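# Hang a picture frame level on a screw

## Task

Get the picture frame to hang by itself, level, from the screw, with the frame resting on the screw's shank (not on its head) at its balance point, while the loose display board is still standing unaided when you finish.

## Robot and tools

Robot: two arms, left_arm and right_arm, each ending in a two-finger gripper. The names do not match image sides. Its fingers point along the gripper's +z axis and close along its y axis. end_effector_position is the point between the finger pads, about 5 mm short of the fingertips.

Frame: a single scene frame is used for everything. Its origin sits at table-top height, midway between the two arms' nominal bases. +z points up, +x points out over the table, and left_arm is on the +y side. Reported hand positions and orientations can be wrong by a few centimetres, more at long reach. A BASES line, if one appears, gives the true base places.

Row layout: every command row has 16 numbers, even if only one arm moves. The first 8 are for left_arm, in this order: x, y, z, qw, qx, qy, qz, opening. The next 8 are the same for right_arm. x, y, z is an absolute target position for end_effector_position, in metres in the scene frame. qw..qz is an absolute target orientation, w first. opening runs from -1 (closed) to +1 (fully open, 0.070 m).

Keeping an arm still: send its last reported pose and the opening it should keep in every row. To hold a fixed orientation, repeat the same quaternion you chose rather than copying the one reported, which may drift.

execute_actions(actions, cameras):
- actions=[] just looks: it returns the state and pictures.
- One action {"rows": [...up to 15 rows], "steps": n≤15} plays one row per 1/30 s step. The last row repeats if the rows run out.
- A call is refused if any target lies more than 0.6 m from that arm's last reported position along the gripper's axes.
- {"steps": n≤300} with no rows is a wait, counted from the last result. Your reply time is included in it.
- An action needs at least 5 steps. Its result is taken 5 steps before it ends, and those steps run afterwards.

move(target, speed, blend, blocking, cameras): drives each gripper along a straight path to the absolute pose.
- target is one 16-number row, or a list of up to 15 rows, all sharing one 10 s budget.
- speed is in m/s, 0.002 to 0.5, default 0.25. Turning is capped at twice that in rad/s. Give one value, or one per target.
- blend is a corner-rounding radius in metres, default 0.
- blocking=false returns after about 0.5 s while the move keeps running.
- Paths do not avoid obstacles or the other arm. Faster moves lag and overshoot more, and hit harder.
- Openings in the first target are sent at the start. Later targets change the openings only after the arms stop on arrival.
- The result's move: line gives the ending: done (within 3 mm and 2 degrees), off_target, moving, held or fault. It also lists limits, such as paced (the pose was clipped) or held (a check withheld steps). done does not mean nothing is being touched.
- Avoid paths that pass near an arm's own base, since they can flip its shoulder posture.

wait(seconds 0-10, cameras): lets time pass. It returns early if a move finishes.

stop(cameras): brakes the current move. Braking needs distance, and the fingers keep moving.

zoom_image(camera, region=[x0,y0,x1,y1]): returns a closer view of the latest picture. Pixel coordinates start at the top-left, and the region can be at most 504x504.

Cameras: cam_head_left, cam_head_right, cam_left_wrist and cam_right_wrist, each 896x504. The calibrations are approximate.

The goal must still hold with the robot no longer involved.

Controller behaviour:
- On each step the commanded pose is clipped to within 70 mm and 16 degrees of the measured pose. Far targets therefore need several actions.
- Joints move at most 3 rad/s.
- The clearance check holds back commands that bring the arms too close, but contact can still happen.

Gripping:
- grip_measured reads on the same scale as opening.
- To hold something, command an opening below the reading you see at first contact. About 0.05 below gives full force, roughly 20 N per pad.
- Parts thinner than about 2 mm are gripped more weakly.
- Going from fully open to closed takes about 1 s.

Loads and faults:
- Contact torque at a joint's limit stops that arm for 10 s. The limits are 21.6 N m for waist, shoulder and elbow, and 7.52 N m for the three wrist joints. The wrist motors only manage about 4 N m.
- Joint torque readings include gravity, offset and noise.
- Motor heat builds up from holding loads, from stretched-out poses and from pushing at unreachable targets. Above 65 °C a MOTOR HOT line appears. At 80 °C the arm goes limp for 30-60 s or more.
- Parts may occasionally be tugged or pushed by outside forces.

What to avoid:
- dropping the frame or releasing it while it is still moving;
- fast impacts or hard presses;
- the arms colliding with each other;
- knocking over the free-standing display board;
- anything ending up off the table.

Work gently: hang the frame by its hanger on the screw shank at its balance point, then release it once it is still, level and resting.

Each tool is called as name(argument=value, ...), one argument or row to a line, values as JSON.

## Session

execute_actions(
  actions=[],
  cameras=["all"],
)

zoom_image(
  camera="cam_head_right",
  region=[340, 0, 600, 200],
)

zoom_image(
  camera="cam_head_left",
  region=[350, 0, 610, 200],
)

Scene clock: 0.00 s of 4500.00 s.
left_arm: end_effector_position=(+0.4202, +0.3387, +0.3327) grip_measured=+0.98 end_effector_quat_wxyz=(+0.569, -0.093, +0.773, -0.263) | right_arm: end_effector_position=(+0.0592, +0.1070, +0.2848) grip_measured=+0.98 end_effector_quat_wxyz=(-0.315, +0.854, -0.247, -0.332)
Joint positions: left_arm=[0.682 1.54 -1.063 -1.578 0.957 1.346 0.069] | right_arm=[1.098 1.584 -1.251 0.984 0.989 -1.935 0.069]
Joint torques (N m): no reading
Motor temperatures (°C): left_arm=[30 31 32 31 35 29] | right_arm=[29 30 32 34 37 31]
Hand target: left_arm +0.4202, +0.3387, +0.3327; +0.569, -0.093, +0.773, -0.263 | right_arm +0.0592, +0.1070, +0.2848; -0.315, +0.854, -0.247, -0.332
camera_calibration:
cam_left_wrist: T_world_to_cam=[[-0.138706, -0.855818, 0.498333, 0.185907], [-0.798703, -0.200837, -0.56722, 0.592892], [0.585521, -0.476697, -0.655687, 0.255288], [0, 0, 0, 1]] pos_world=[0.349855, 0.399872, 0.411046]
cam_right_wrist: T_world_to_cam=[[0.659874, 0.664269, 0.351161, -0.209506], [0.748517, -0.621891, -0.230161, 0.0814786], [0.0654945, 0.414727, -0.907586, 0.32858], [0, 0, 0, 1]] pos_world=[0.0557395, 0.0535684, 0.390538]

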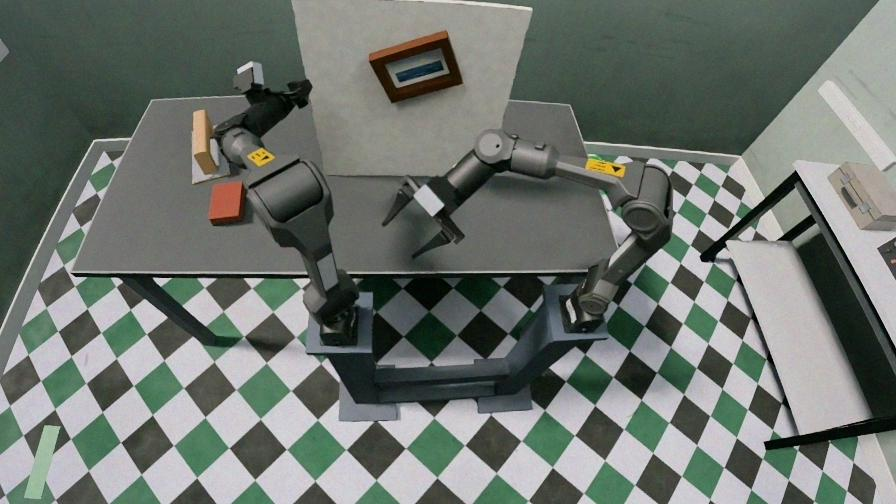

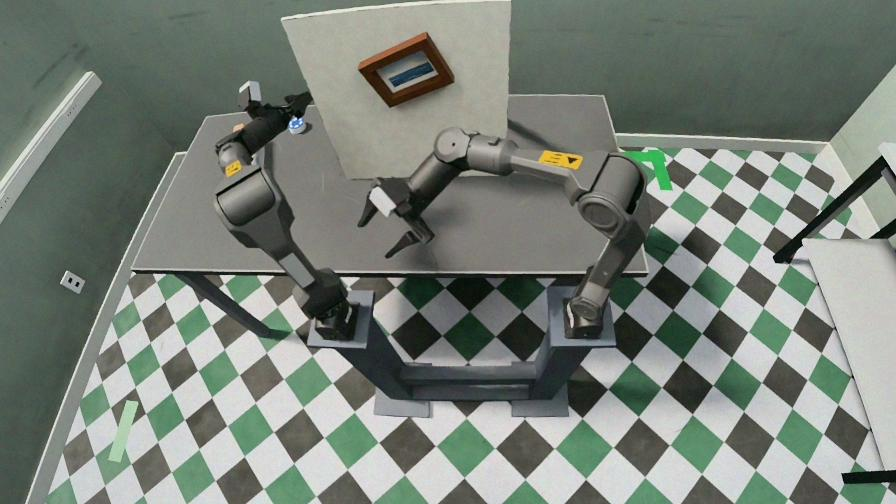

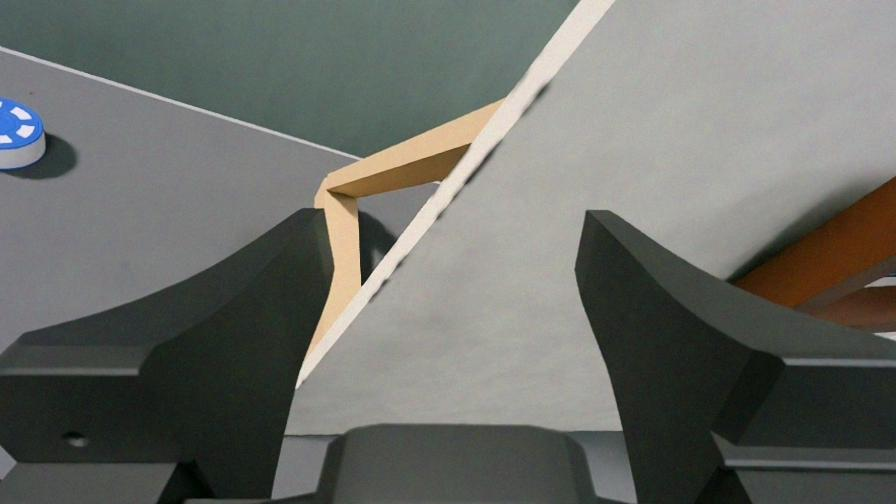

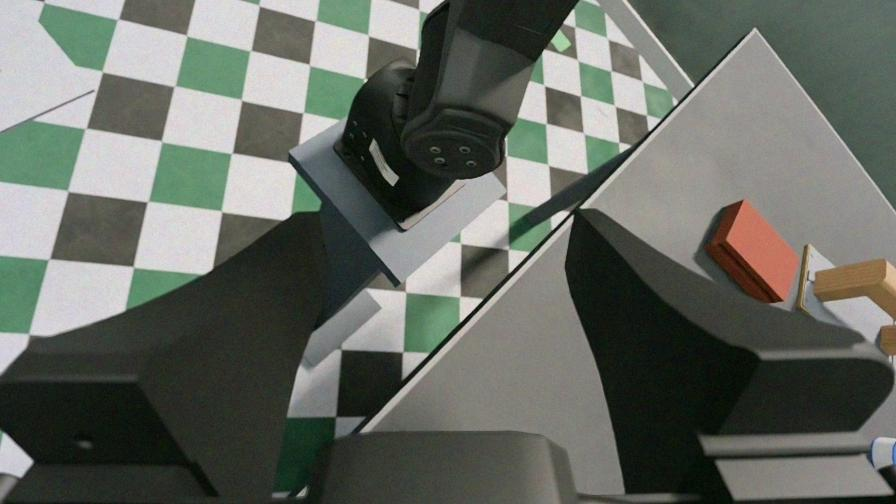

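Scaled by 1.938 from the camera's 896x504 image, which has a finer 1280x720 frame.

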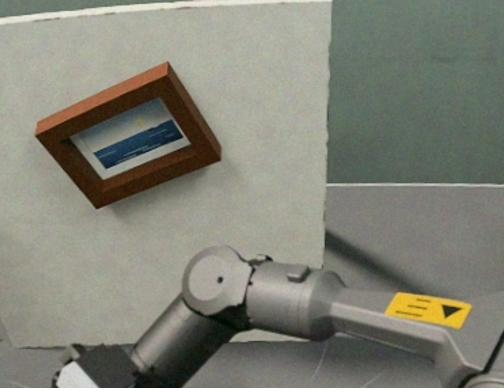

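Scaled by 1.938 from the camera's 896x504 image, which has a finer 1280x720 frame.

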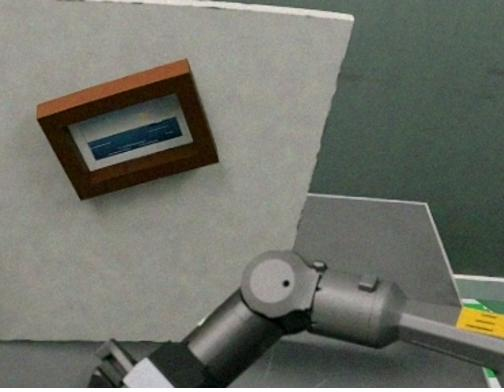

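zoom_image(
  camera="cam_head_left",
  region=[360, 20, 470, 108],
)

zoom_image(
  camera="cam_head_right",
  region=[350, 22, 460, 110],
)

zoom_image(
  camera="cam_head_left",
  region=[290, 0, 420, 100],
)

zoom_image(
  camera="cam_head_left",
  region=[430, 0, 560, 100],
)

zoom_image(
  camera="cam_head_left",
  region=[300, 90, 430, 190],
)

zoom_image(
  camera="cam_head_left",
  region=[430, 90, 560, 190],
)

Scaled by 4.582 from the camera's 896x504 image, which has a finer 1280x720 frame.

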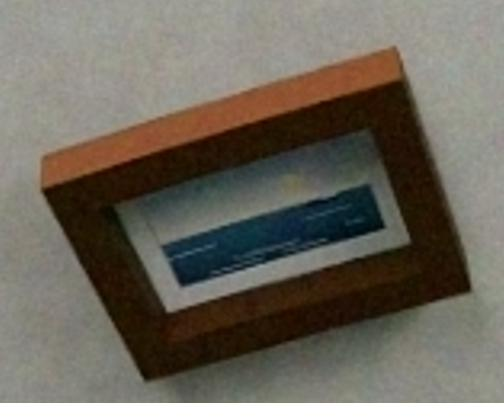

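Scaled by 4.582 from the camera's 896x504 image, which has a finer 1280x720 frame.

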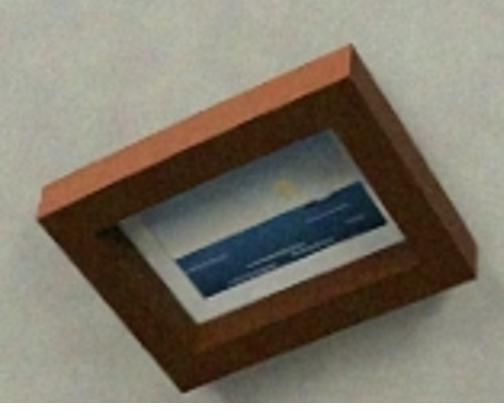

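Scaled by 3.877 from the camera's 896x504 image, which has a finer 1280x720 frame.

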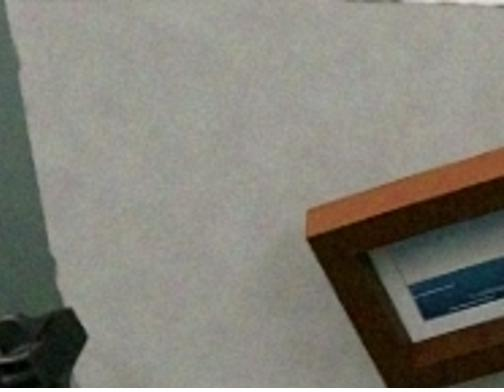

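Scaled by 3.877 from the camera's 896x504 image, which has a finer 1280x720 frame.

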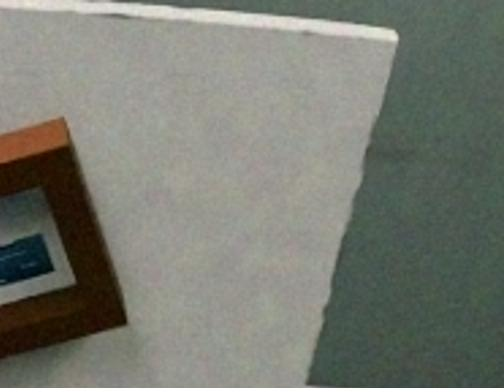

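Scaled by 3.877 from the camera's 896x504 image, which has a finer 1280x720 frame.

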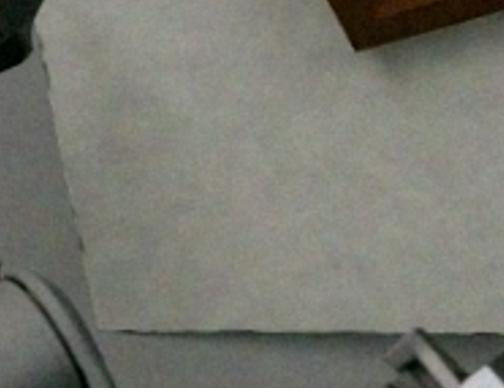

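Scaled by 3.877 from the camera's 896x504 image, which has a finer 1280x720 frame.

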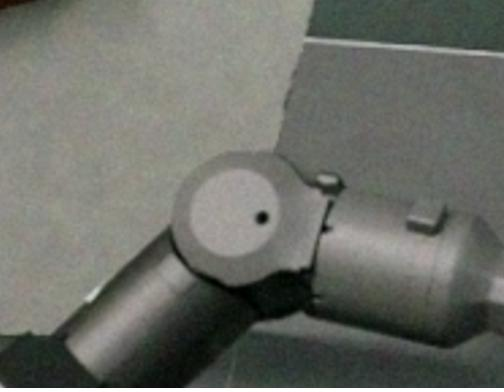

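move(
  target=[0.4202,0.3387,0.3327,0.569,-0.093,0.773,-0.263,0.98,0.2504,-0.2493,0.4698,0.534,-0.192,0.819,0.083,0.98],
  speed=0.3,
  cameras=["cam_head_left","cam_head_right"],
)

Scene clock: 8.47 s of 4500.00 s.
left_arm: end_effector_position=(+0.4202, +0.3388, +0.3324) grip_measured=+0.98 end_effector_quat_wxyz=(+0.569, -0.093, +0.773, -0.263) | right_arm: end_effector_position=(+0.2505, -0.2497, +0.4697) grip_measured=+0.98 end_effector_quat_wxyz=(+0.534, -0.191, +0.820, +0.083)
Joint positions: left_arm=[0.682 1.54 -1.062 -1.579 0.956 1.346 0.069] | right_arm=[-0.361 0.887 -1.338 0.739 1.216 -0.766 0.069]
Joint torques (N m): left_arm=[-0.75 -6.59 -2.27 -0.86 0.14 0.07] | right_arm=[0.66 -0.26 -3.21 0.66 -0.71 -0.11]
Motor temperatures (°C): left_arm=[30 31 32 31 34 29] | right_arm=[29 30 32 34 37 31]
Hand target: left_arm +0.4202, +0.3387, +0.3327; +0.569, -0.093, +0.773, -0.263 | right_arm +0.2504, -0.2493, +0.4698; +0.534, -0.192, +0.819, +0.083
Off the commanded pose: left_arm 0.000 m, 0 deg | right_arm 0.000 m, 0 deg.
Kept back: nothing.
move: done
Images, in order (width x height): cam_head_left 896x504, cam_head_right 896x504.

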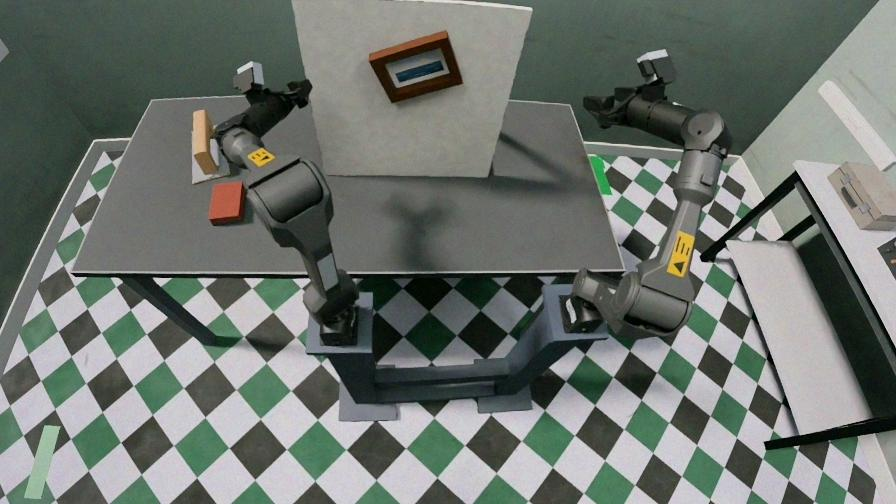

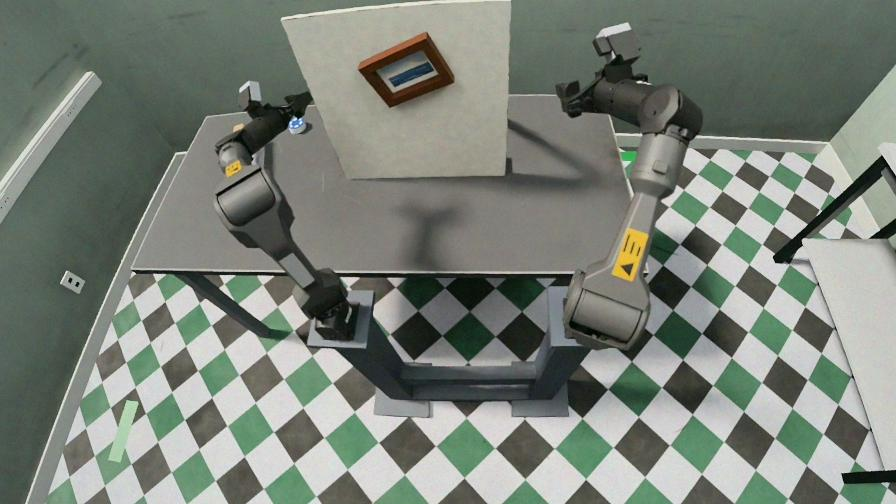

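move(
  target=[
    [0.33,0.28,0.40,0.6533,0.0,0.7571,0.0,0.98,0.2504,-0.2493,0.4698,0.534,-0.192,0.819,0.083,0.98],
    [0.27,0.14,0.43,0.7071,0,0.7071,0,0.98,0.2504,-0.2493,0.4698,0.534,-0.192,0.819,0.083,0.98],
  ],
  speed=[0.2,0.2],
  blend=[0.03,0],
)

Scene clock: 12.07 s of 4500.00 s.
left_arm: end_effector_position=(+0.2701, +0.1397, +0.4301) grip_measured=+0.98 end_effector_quat_wxyz=(+0.707, +0.000, +0.707, +0.000) | right_arm: end_effector_position=(+0.2506, -0.2494, +0.4696) grip_measured=+0.98 end_effector_quat_wxyz=(+0.534, -0.192, +0.819, +0.083)
Joint positions: left_arm=[-1.131 0.902 -0.779 -1.554 -1.137 1.532 0.069] | right_arm=[-0.36 0.887 -1.337 0.74 1.215 -0.767 0.069]
Joint torques (N m): left_arm=[0.23 -1.68 -2.62 0.68 0.03 -0.2] | right_arm=[0.69 -0.75 -3.21 0.67 -0.7 -0.11]
Motor temperatures (°C): left_arm=[30 31 32 31 34 29] | right_arm=[29 30 32 34 37 31]
Hand target: left_arm +0.2700, +0.1400, +0.4300; +0.707, +0.000, +0.707, +0.000 | right_arm +0.2504, -0.2493, +0.4698; +0.534, -0.192, +0.819, +0.083
Off the commanded pose: left_arm 0.000 m, 0 deg | right_arm 0.000 m, 0 deg.
Kept back: nothing.
move: done; limits=paced
camera_calibration:
cam_left_wrist: T_world_to_cam=[[0.0233901, -0.999653, -0.0121327, 0.142119], [-0.559967, -0.00304673, -0.828509, 0.508593], [0.828184, 0.0261728, -0.559844, 0.135142], [0, 0, 0, 1]] pos_world=[0.169549, 0.140082, 0.498757]
cam_right_wrist: T_world_to_cam=[[0.380792, -0.923897, 0.0375768, -0.342837], [-0.811279, -0.353321, -0.465822, 0.327632], [0.443648, 0.146896, -0.88408, 0.459028], [0, 0, 0, 1]] pos_world=[0.192703, -0.268416, 0.571319]

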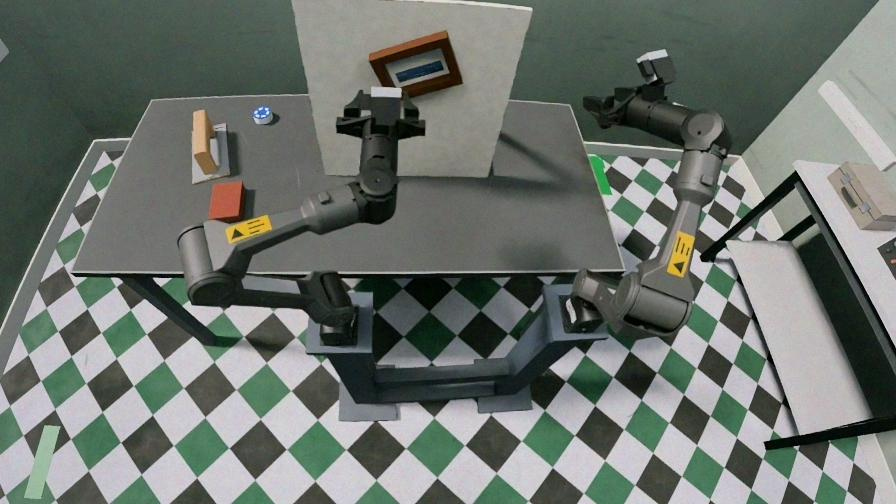

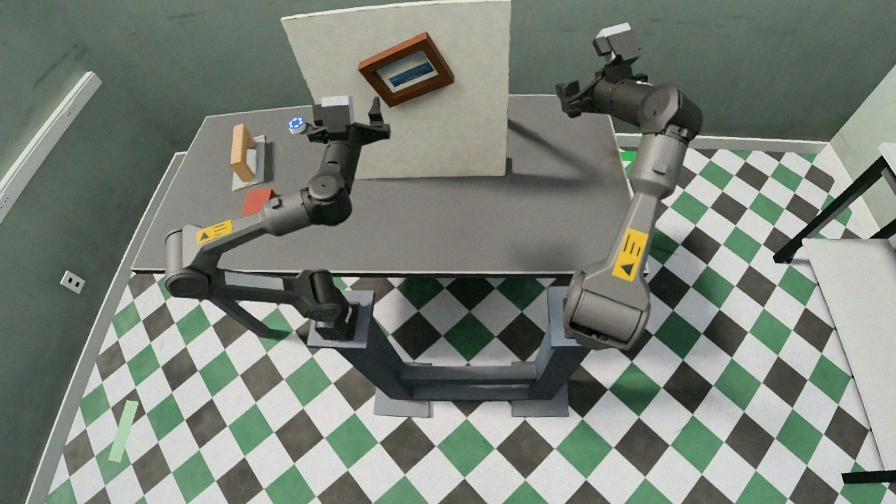

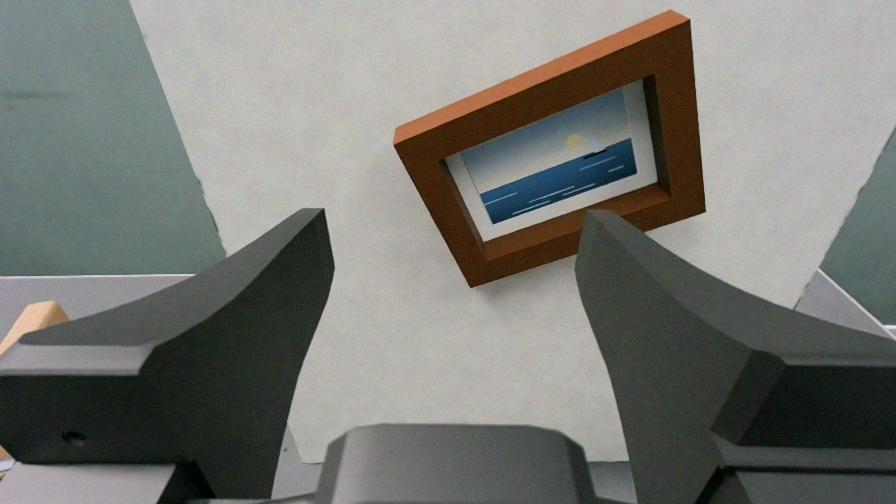

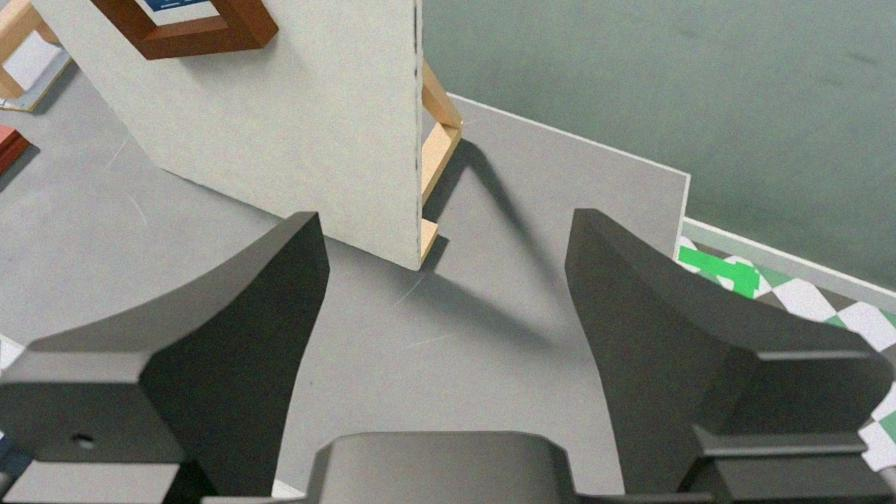

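move(
  target=[0.385,0.07,0.525,0.5736,0,0.8192,0,0.98,0.2504,-0.2493,0.4698,0.534,-0.192,0.819,0.083,0.98],
  speed=0.15,
  cameras=["cam_left_wrist","cam_head_left"],
)

zoom_image(
  camera="cam_left_wrist",
  region=[300, 180, 600, 330],
)

Scene clock: 14.57 s of 4500.00 s.
left_arm: end_effector_position=(+0.3849, +0.0703, +0.5247) grip_measured=+0.98 end_effector_quat_wxyz=(+0.696, -0.027, +0.716, +0.038) | right_arm: end_effector_position=(+0.2506, -0.2494, +0.4696) grip_measured=+0.98 end_effector_quat_wxyz=(+0.534, -0.192, +0.819, +0.083)
Joint positions: left_arm=[-0.855 1.455 -1.58 -1.752 -0.976 1.864 0.069] | right_arm=[-0.36 0.887 -1.337 0.74 1.215 -0.767 0.069]
Joint torques (N m): left_arm=[-0.9 -4.66 -3.59 0.37 0.09 0.01] | right_arm=[0.67 -0.81 -3.17 0.67 -0.7 -0.11]
Motor temperatures (°C): left_arm=[30 31 32 32 34 29] | right_arm=[29 30 32 34 37 31]
Hand target: left_arm +0.3849, +0.0699, +0.5248; +0.696, -0.027, +0.716, +0.038 | right_arm +0.2504, -0.2493, +0.4698; +0.534, -0.192, +0.819, +0.083
Off the commanded pose: left_arm 0.000 m, 19 deg; orientation clipped | right_arm 0.000 m, 0 deg.
joint sent to its limit (left arm) — joint 4 (forearm roll), lower limit.
Kept back: nothing.
move: off_target (left_arm); limits=paced
camera_calibration:
cam_left_wrist: T_world_to_cam=[[0.114897, -0.992958, -0.0288746, 0.0442714], [-0.581245, -0.0436281, -0.812559, 0.653756], [0.805577, 0.110144, -0.582164, 0.109382], [0, 0, 0, 1]] pos_world=[0.28679, 0.0604341, 0.596172]
Images, in order (width x height): cam_head_left 896x504, cam_left_wrist 896x504.

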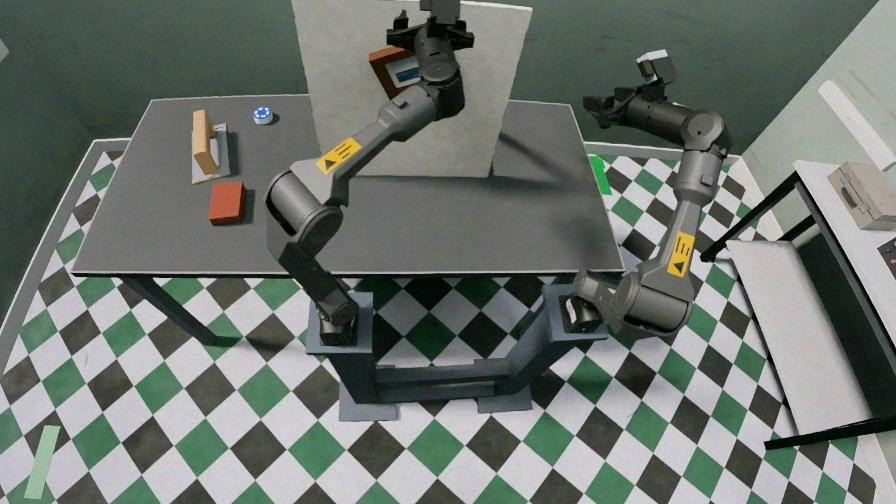

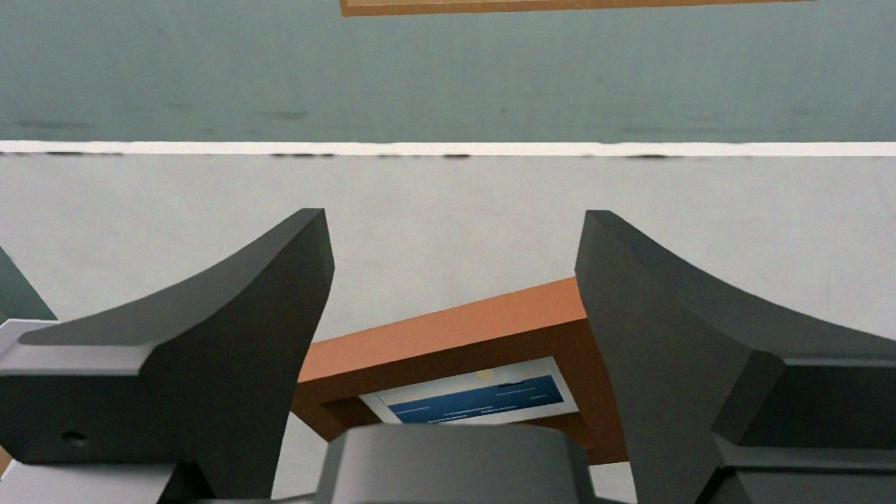

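Scaled by 1.680 from the camera's 896x504 image, which has a finer 1280x720 frame.

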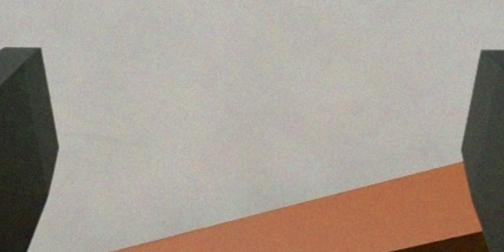

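move(
  target=[
    [0.30,0.17,0.44,0.7071,0,0.7071,0,0.98,0.33,-0.12,0.53,0.5736,0,0.8192,0,-0.9],
    [0.28,0.19,0.40,0.7071,0,0.7071,0,0.98,0.42,-0.02,0.52,0.5736,0,0.8192,0,-0.9],
  ],
  speed=[0.2,0.12],
  blend=[0.02,0],
  cameras=["cam_right_wrist","cam_head_left"],
)

zoom_image(
  camera="cam_right_wrist",
  region=[180, 180, 440, 330],
)

Scene clock: 18.47 s of 4500.00 s.
left_arm: end_effector_position=(+0.2799, +0.1902, +0.3997) grip_measured=+0.98 end_effector_quat_wxyz=(+0.707, +0.000, +0.707, +0.000) | right_arm: end_effector_position=(+0.4202, -0.0199, +0.5193) grip_measured=-0.90 end_effector_quat_wxyz=(+0.603, -0.017, +0.797, +0.023)
Joint positions: left_arm=[-0.697 0.751 -0.605 -1.502 -0.705 1.48 0.069] | right_arm=[0.971 1.948 -2.462 -0.921 1.216 0.769 0.004]
Joint torques (N m): left_arm=[0.27 -1.32 -3.96 0.61 -0.05 0] | right_arm=[-0.3 -8.75 -3.14 -0.86 -0.31 0.12]
Motor temperatures (°C): left_arm=[30 31 32 32 34 29] | right_arm=[29 30 32 34 37 31]
Hand target: left_arm +0.2800, +0.1900, +0.4000; +0.707, +0.000, +0.707, +0.000 | right_arm +0.4200, -0.0202, +0.5197; +0.603, -0.017, +0.797, +0.024
Off the commanded pose: left_arm 0.000 m, 0 deg | right_arm 0.001 m, 5 deg.
joint sent to its limit (right arm) — joint 5 (wrist pitch), upper limit.
Kept back: nothing.
move: off_target (right_arm); limits=paced
camera_calibration:
cam_right_wrist: T_world_to_cam=[[0.0348457, -0.998067, -0.0514678, -0.00717072], [-0.803776, 0.0026165, -0.594927, 0.640491], [0.593911, 0.0620993, -0.80213, 0.286585], [0, 0, 0, 1]] pos_world=[0.344855, -0.0266294, 0.610555]
Images, in order (width x height): cam_head_left 896x504, cam_right_wrist 896x504.

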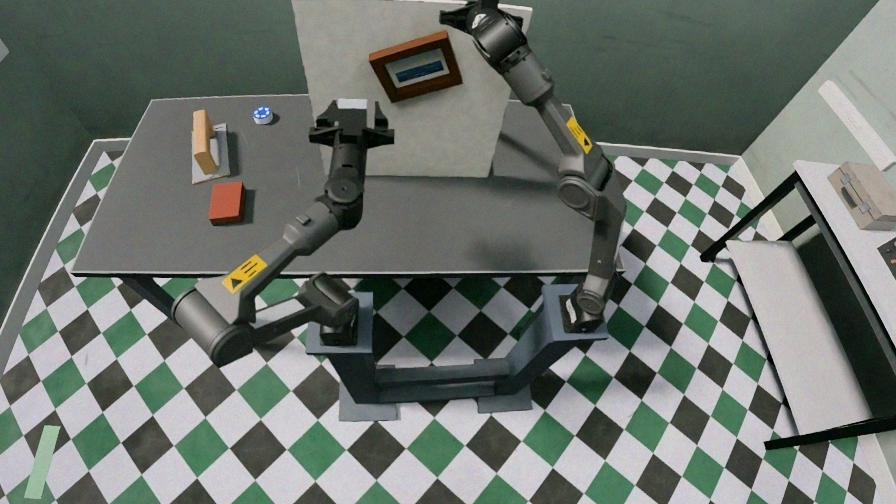

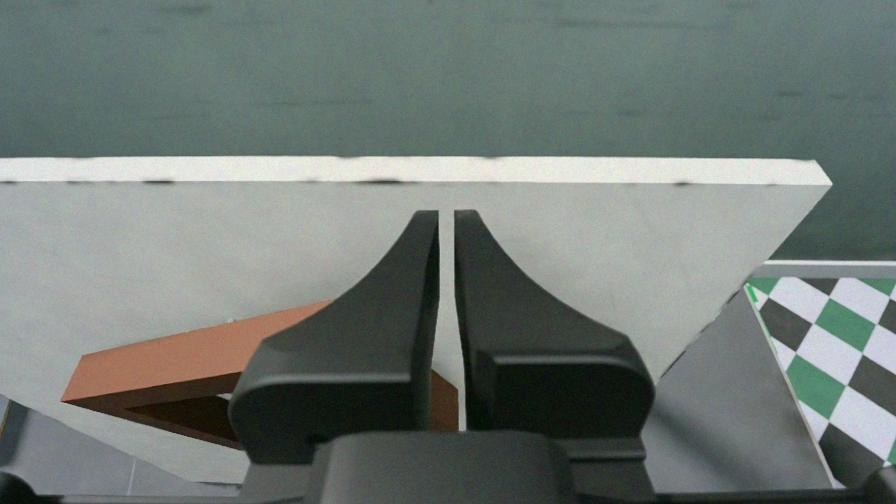

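Scaled by 1.938 from the camera's 896x504 image, which has a finer 1280x720 frame.

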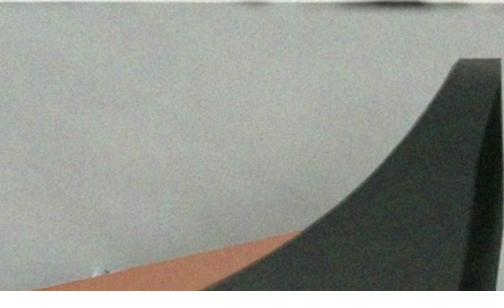

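execute_actions(
  actions=[],
  cameras=["all"],
)

Scene clock: 20.03 s of 4500.00 s.
left_arm: end_effector_position=(+0.2799, +0.1902, +0.4001) grip_measured=+0.98 end_effector_quat_wxyz=(+0.707, +0.000, +0.707, +0.000) | right_arm: end_effector_position=(+0.4201, -0.0201, +0.5195) grip_measured=-0.90 end_effector_quat_wxyz=(+0.603, -0.017, +0.797, +0.023)
Joint positions: left_arm=[-0.697 0.751 -0.606 -1.502 -0.705 1.48 0.069] | right_arm=[0.971 1.947 -2.461 -0.921 1.216 0.769 0.004]
Joint torques (N m): left_arm=[-0.54 0.05 -3.69 0.45 -0.1 0] | right_arm=[0.5 -8.73 -2.98 -0.91 -0.01 0.25]
Motor temperatures (°C): left_arm=[30 31 32 32 34 29] | right_arm=[29 30 32 34 37 31]
Hand target: left_arm +0.2800, +0.1900, +0.4000; +0.707, +0.000, +0.707, +0.000 | right_arm +0.4200, -0.0202, +0.5197; +0.603, -0.017, +0.797, +0.024
Off the commanded pose: left_arm 0.000 m, 0 deg | right_arm 0.001 m, 5 deg.
Steps of this call (1-47: nothing new was sent). Readings (end_effector_position of left_arm | right_arm):
1: (+0.2799, +0.1902, +0.3997) | (+0.4202, -0.0199, +0.5193)
2: (+0.2799, +0.1902, +0.3997) | (+0.4202, -0.0199, +0.5193)
4: (+0.2799, +0.1902, +0.3997) | (+0.4200, -0.0202, +0.5198)
8: (+0.2799, +0.1902, +0.4001) | (+0.4200, -0.0202, +0.5198)
47: the state above
camera_calibration:
cam_left_wrist: T_world_to_cam=[[0.0239074, -0.999659, -0.0105176, 0.191234], [-0.559713, -0.0046672, -0.828674, 0.489629], [0.828342, 0.0256983, -0.559633, 0.10889], [0, 0, 0, 1]] pos_world=[0.179281, 0.190656, 0.468692]
cam_right_wrist: T_world_to_cam=[[0.0348473, -0.998064, -0.0515092, -0.00732788], [-0.803757, 0.00264179, -0.594951, 0.640474], [0.593936, 0.0621334, -0.80211, 0.286776], [0, 0, 0, 1]] pos_world=[0.344715, -0.026824, 0.610699]

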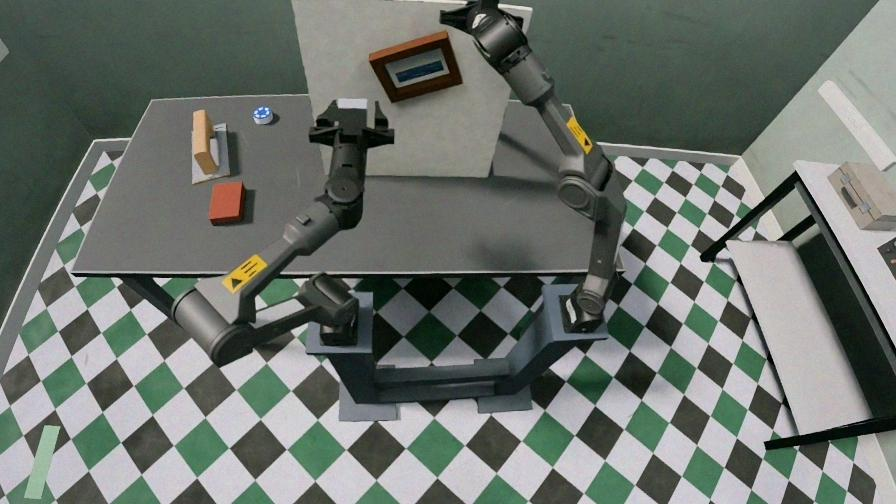

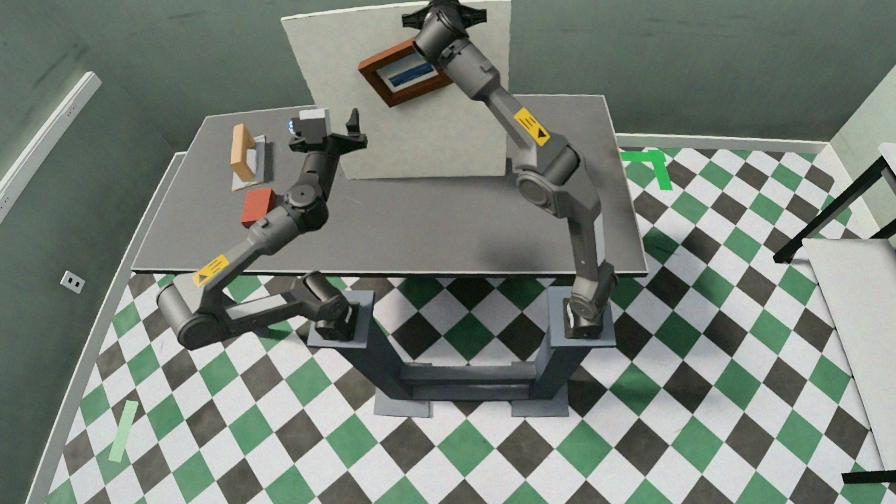

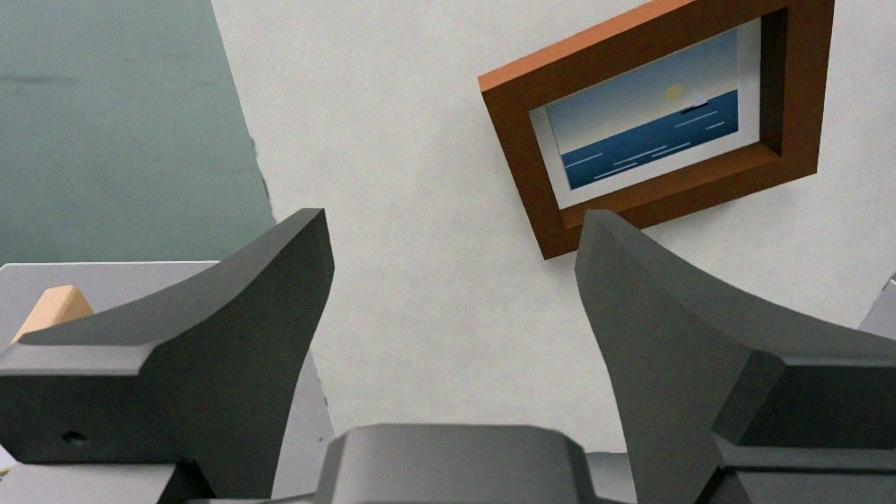

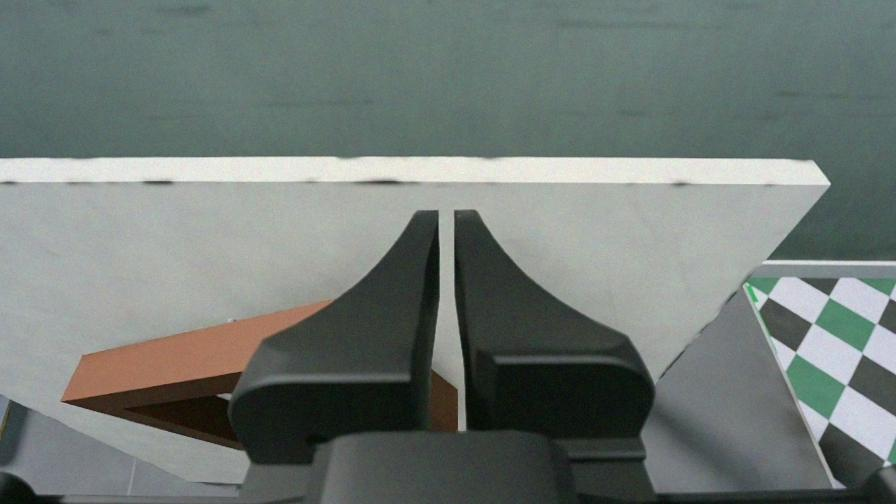

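zoom_image(
  camera="cam_right_wrist",
  region=[150, 270, 350, 390],
)

zoom_image(
  camera="cam_left_wrist",
  region=[470, 0, 870, 270],
)

zoom_image(
  camera="cam_head_left",
  region=[350, 10, 480, 120],
)

Scaled by 2.520 from the camera's 896x504 image, which has a finer 1280x720 frame.

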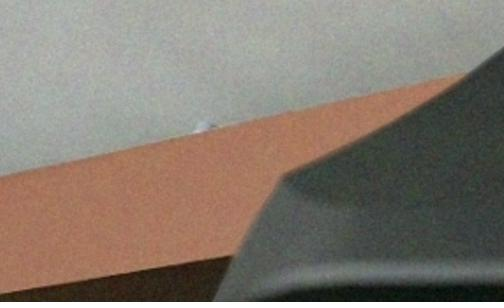

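Scaled by 1.260 from the camera's 896x504 image, which has a finer 1280x720 frame.

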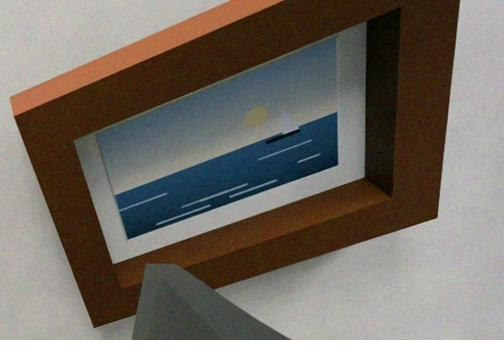

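Scaled by 3.877 from the camera's 896x504 image, which has a finer 1280x720 frame.

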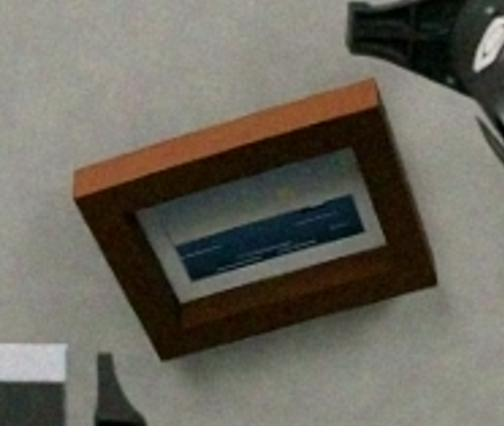

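move(
  target=[0.28, 0.19, 0.40, 0.7071, 0, 0.7071, 0, 0.98, 0.44, 0.03, 0.545, 0.5736, 0, 0.8192, 0, -0.9],
  speed=0.08,
  cameras=["cam_right_wrist"],
)

zoom_image(
  camera="cam_right_wrist",
  region=[150, 180, 500, 420],
)

Scene clock: 22.33 s of 4500.00 s.
left_arm: end_effector_position=(+0.2799, +0.1902, +0.4001) grip_measured=+0.98 end_effector_quat_wxyz=(+0.707, +0.000, +0.707, +0.000) | right_arm: end_effector_position=(+0.4394, +0.0300, +0.5444) grip_measured=-0.90 end_effector_quat_wxyz=(+0.669, -0.048, +0.739, +0.069)
Joint positions: left_arm=[-0.697 0.751 -0.606 -1.502 -0.705 1.48 0.069] | right_arm=[0.98 2.164 -2.796 -0.923 1.088 0.684 0.003]
Joint torques (N m): left_arm=[-0.65 0.07 -3.66 0.44 -0.2 0.03] | right_arm=[-0.45 -9.06 -2.89 -0.67 -0.52 0.12]
Motor temperatures (°C): left_arm=[30 31 32 32 34 29] | right_arm=[29 30 32 34 37 31]
Hand target: left_arm +0.2800, +0.1900, +0.4000; +0.707, +0.000, +0.707, +0.000 | right_arm +0.4397, +0.0296, +0.5444; +0.669, -0.048, +0.739, +0.068
Off the commanded pose: left_arm 0.000 m, 0 deg | right_arm 0.001 m, 17 deg; orientation clipped.
elbow stopped short (right arm): the move would have taken joint 3 (elbow) straighter than the controller allows.
elbow read too straight (right arm): the controller reads joint 3 (elbow) straighter than it allows; while it does, the hand can move without a command.
Kept back: nothing.
move: off_target (right_arm); limits=paced
camera_calibration:
cam_right_wrist: T_world_to_cam=[[0.149137, -0.986022, -0.0742902, 0.00516429], [-0.684907, -0.0488187, -0.726994, 0.691949], [0.713205, 0.159303, -0.682613, 0.17179], [0, 0, 0, 1]] pos_world=[0.350629, 0.0115055, 0.620693]
Images, in order (width x height): cam_right_wrist 896x504.

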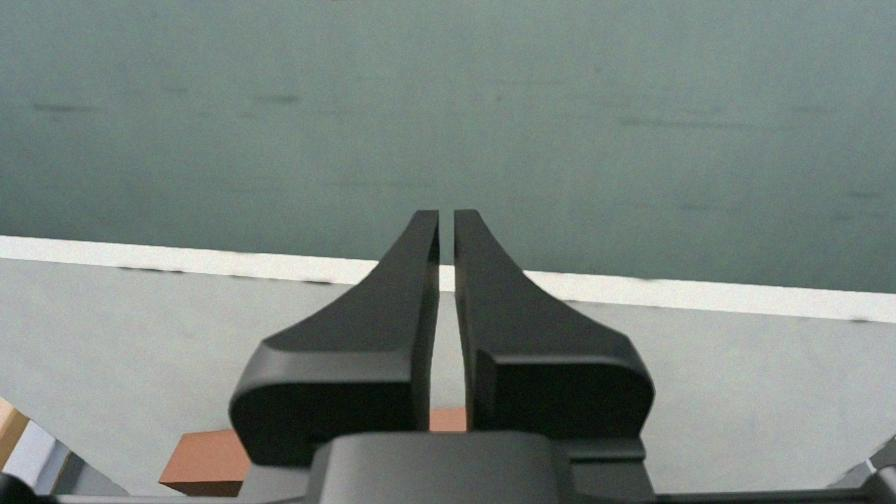

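Scaled by 1.440 from the camera's 896x504 image, which has a finer 1280x720 frame.

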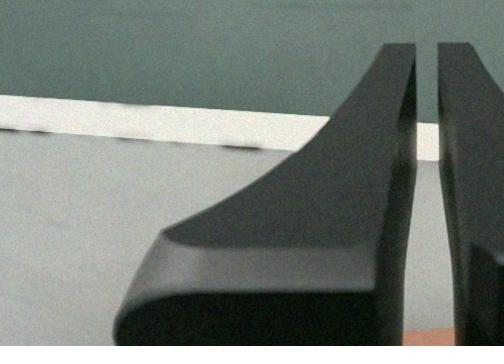

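move(
  target=[0.28, 0.19, 0.40, 0.7071, 0, 0.7071, 0, 0.98, 0.435, -0.045, 0.49, 0.5736, 0, 0.8192, 0, -0.9],
  speed=0.08,
  cameras=["cam_right_wrist"],
)

zoom_image(
  camera="cam_right_wrist",
  region=[50, 180, 400, 420],
)

Scene clock: 25.77 s of 4500.00 s.
left_arm: end_effector_position=(+0.2799, +0.1902, +0.4001) grip_measured=+0.98 end_effector_quat_wxyz=(+0.707, +0.000, +0.707, +0.000) | right_arm: end_effector_position=(+0.4350, -0.0453, +0.4897) grip_measured=-0.90 end_effector_quat_wxyz=(+0.573, +0.000, +0.819, +0.000)
Joint positions: left_arm=[-0.697 0.751 -0.606 -1.502 -0.705 1.48 0.069] | right_arm=[0.903 1.896 -2.306 -0.889 1.2 0.813 0.003]
Joint torques (N m): left_arm=[-0.63 -0.01 -3.82 0.44 -0.32 0.01] | right_arm=[0.53 -8 -3.7 -0.87 -0.66 -0.12]
Motor temperatures (°C): left_arm=[30 31 32 32 34 29] | right_arm=[29 30 32 34 37 31]
Hand target: left_arm +0.2800, +0.1900, +0.4000; +0.707, +0.000, +0.707, +0.000 | right_arm +0.4350, -0.0450, +0.4900; +0.574, +0.000, +0.819, +0.000
Off the commanded pose: left_arm 0.000 m, 0 deg | right_arm 0.000 m, 0 deg.
Kept back: nothing.
move: done
camera_calibration:
cam_right_wrist: T_world_to_cam=[[-0.0233364, -0.999194, -0.0326501, -0.0184301], [-0.844654, 0.037177, -0.534021, 0.624332], [0.534804, 0.0151159, -0.844841, 0.300127], [0, 0, 0, 1]] pos_world=[0.366405, -0.0461627, 0.586364]
Images, in order (width x height): cam_right_wrist 896x504.

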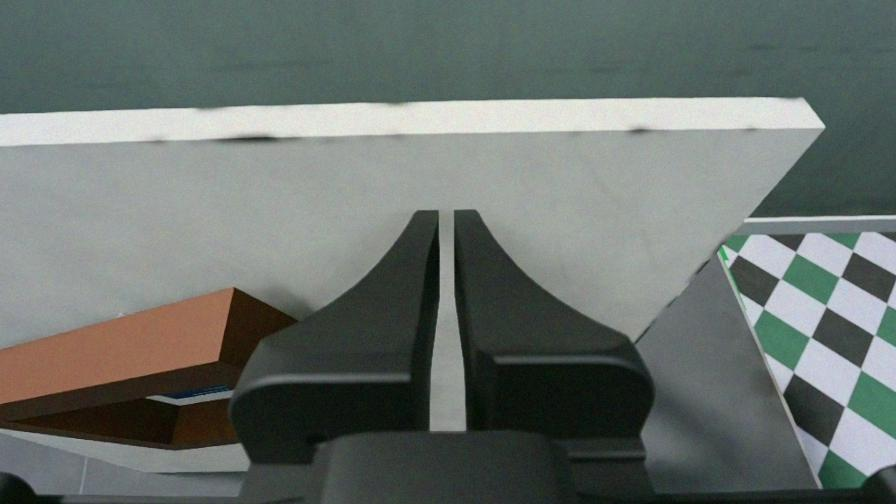

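Scaled by 1.440 from the camera's 896x504 image, which has a finer 1280x720 frame.

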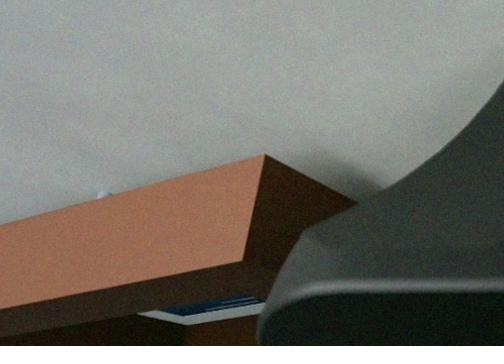

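zoom_image(
  camera="cam_right_wrist",
  region=[90, 290, 160, 340],
)

Scaled by 7.200 from the camera's 896x504 image, which has a finer 1280x720 frame.

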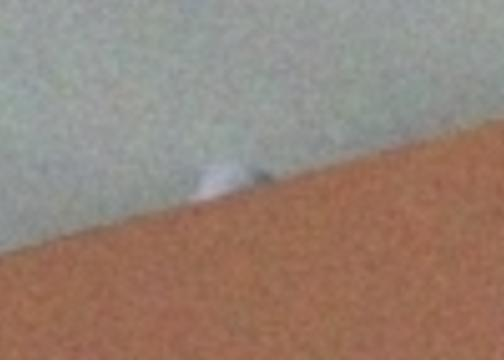

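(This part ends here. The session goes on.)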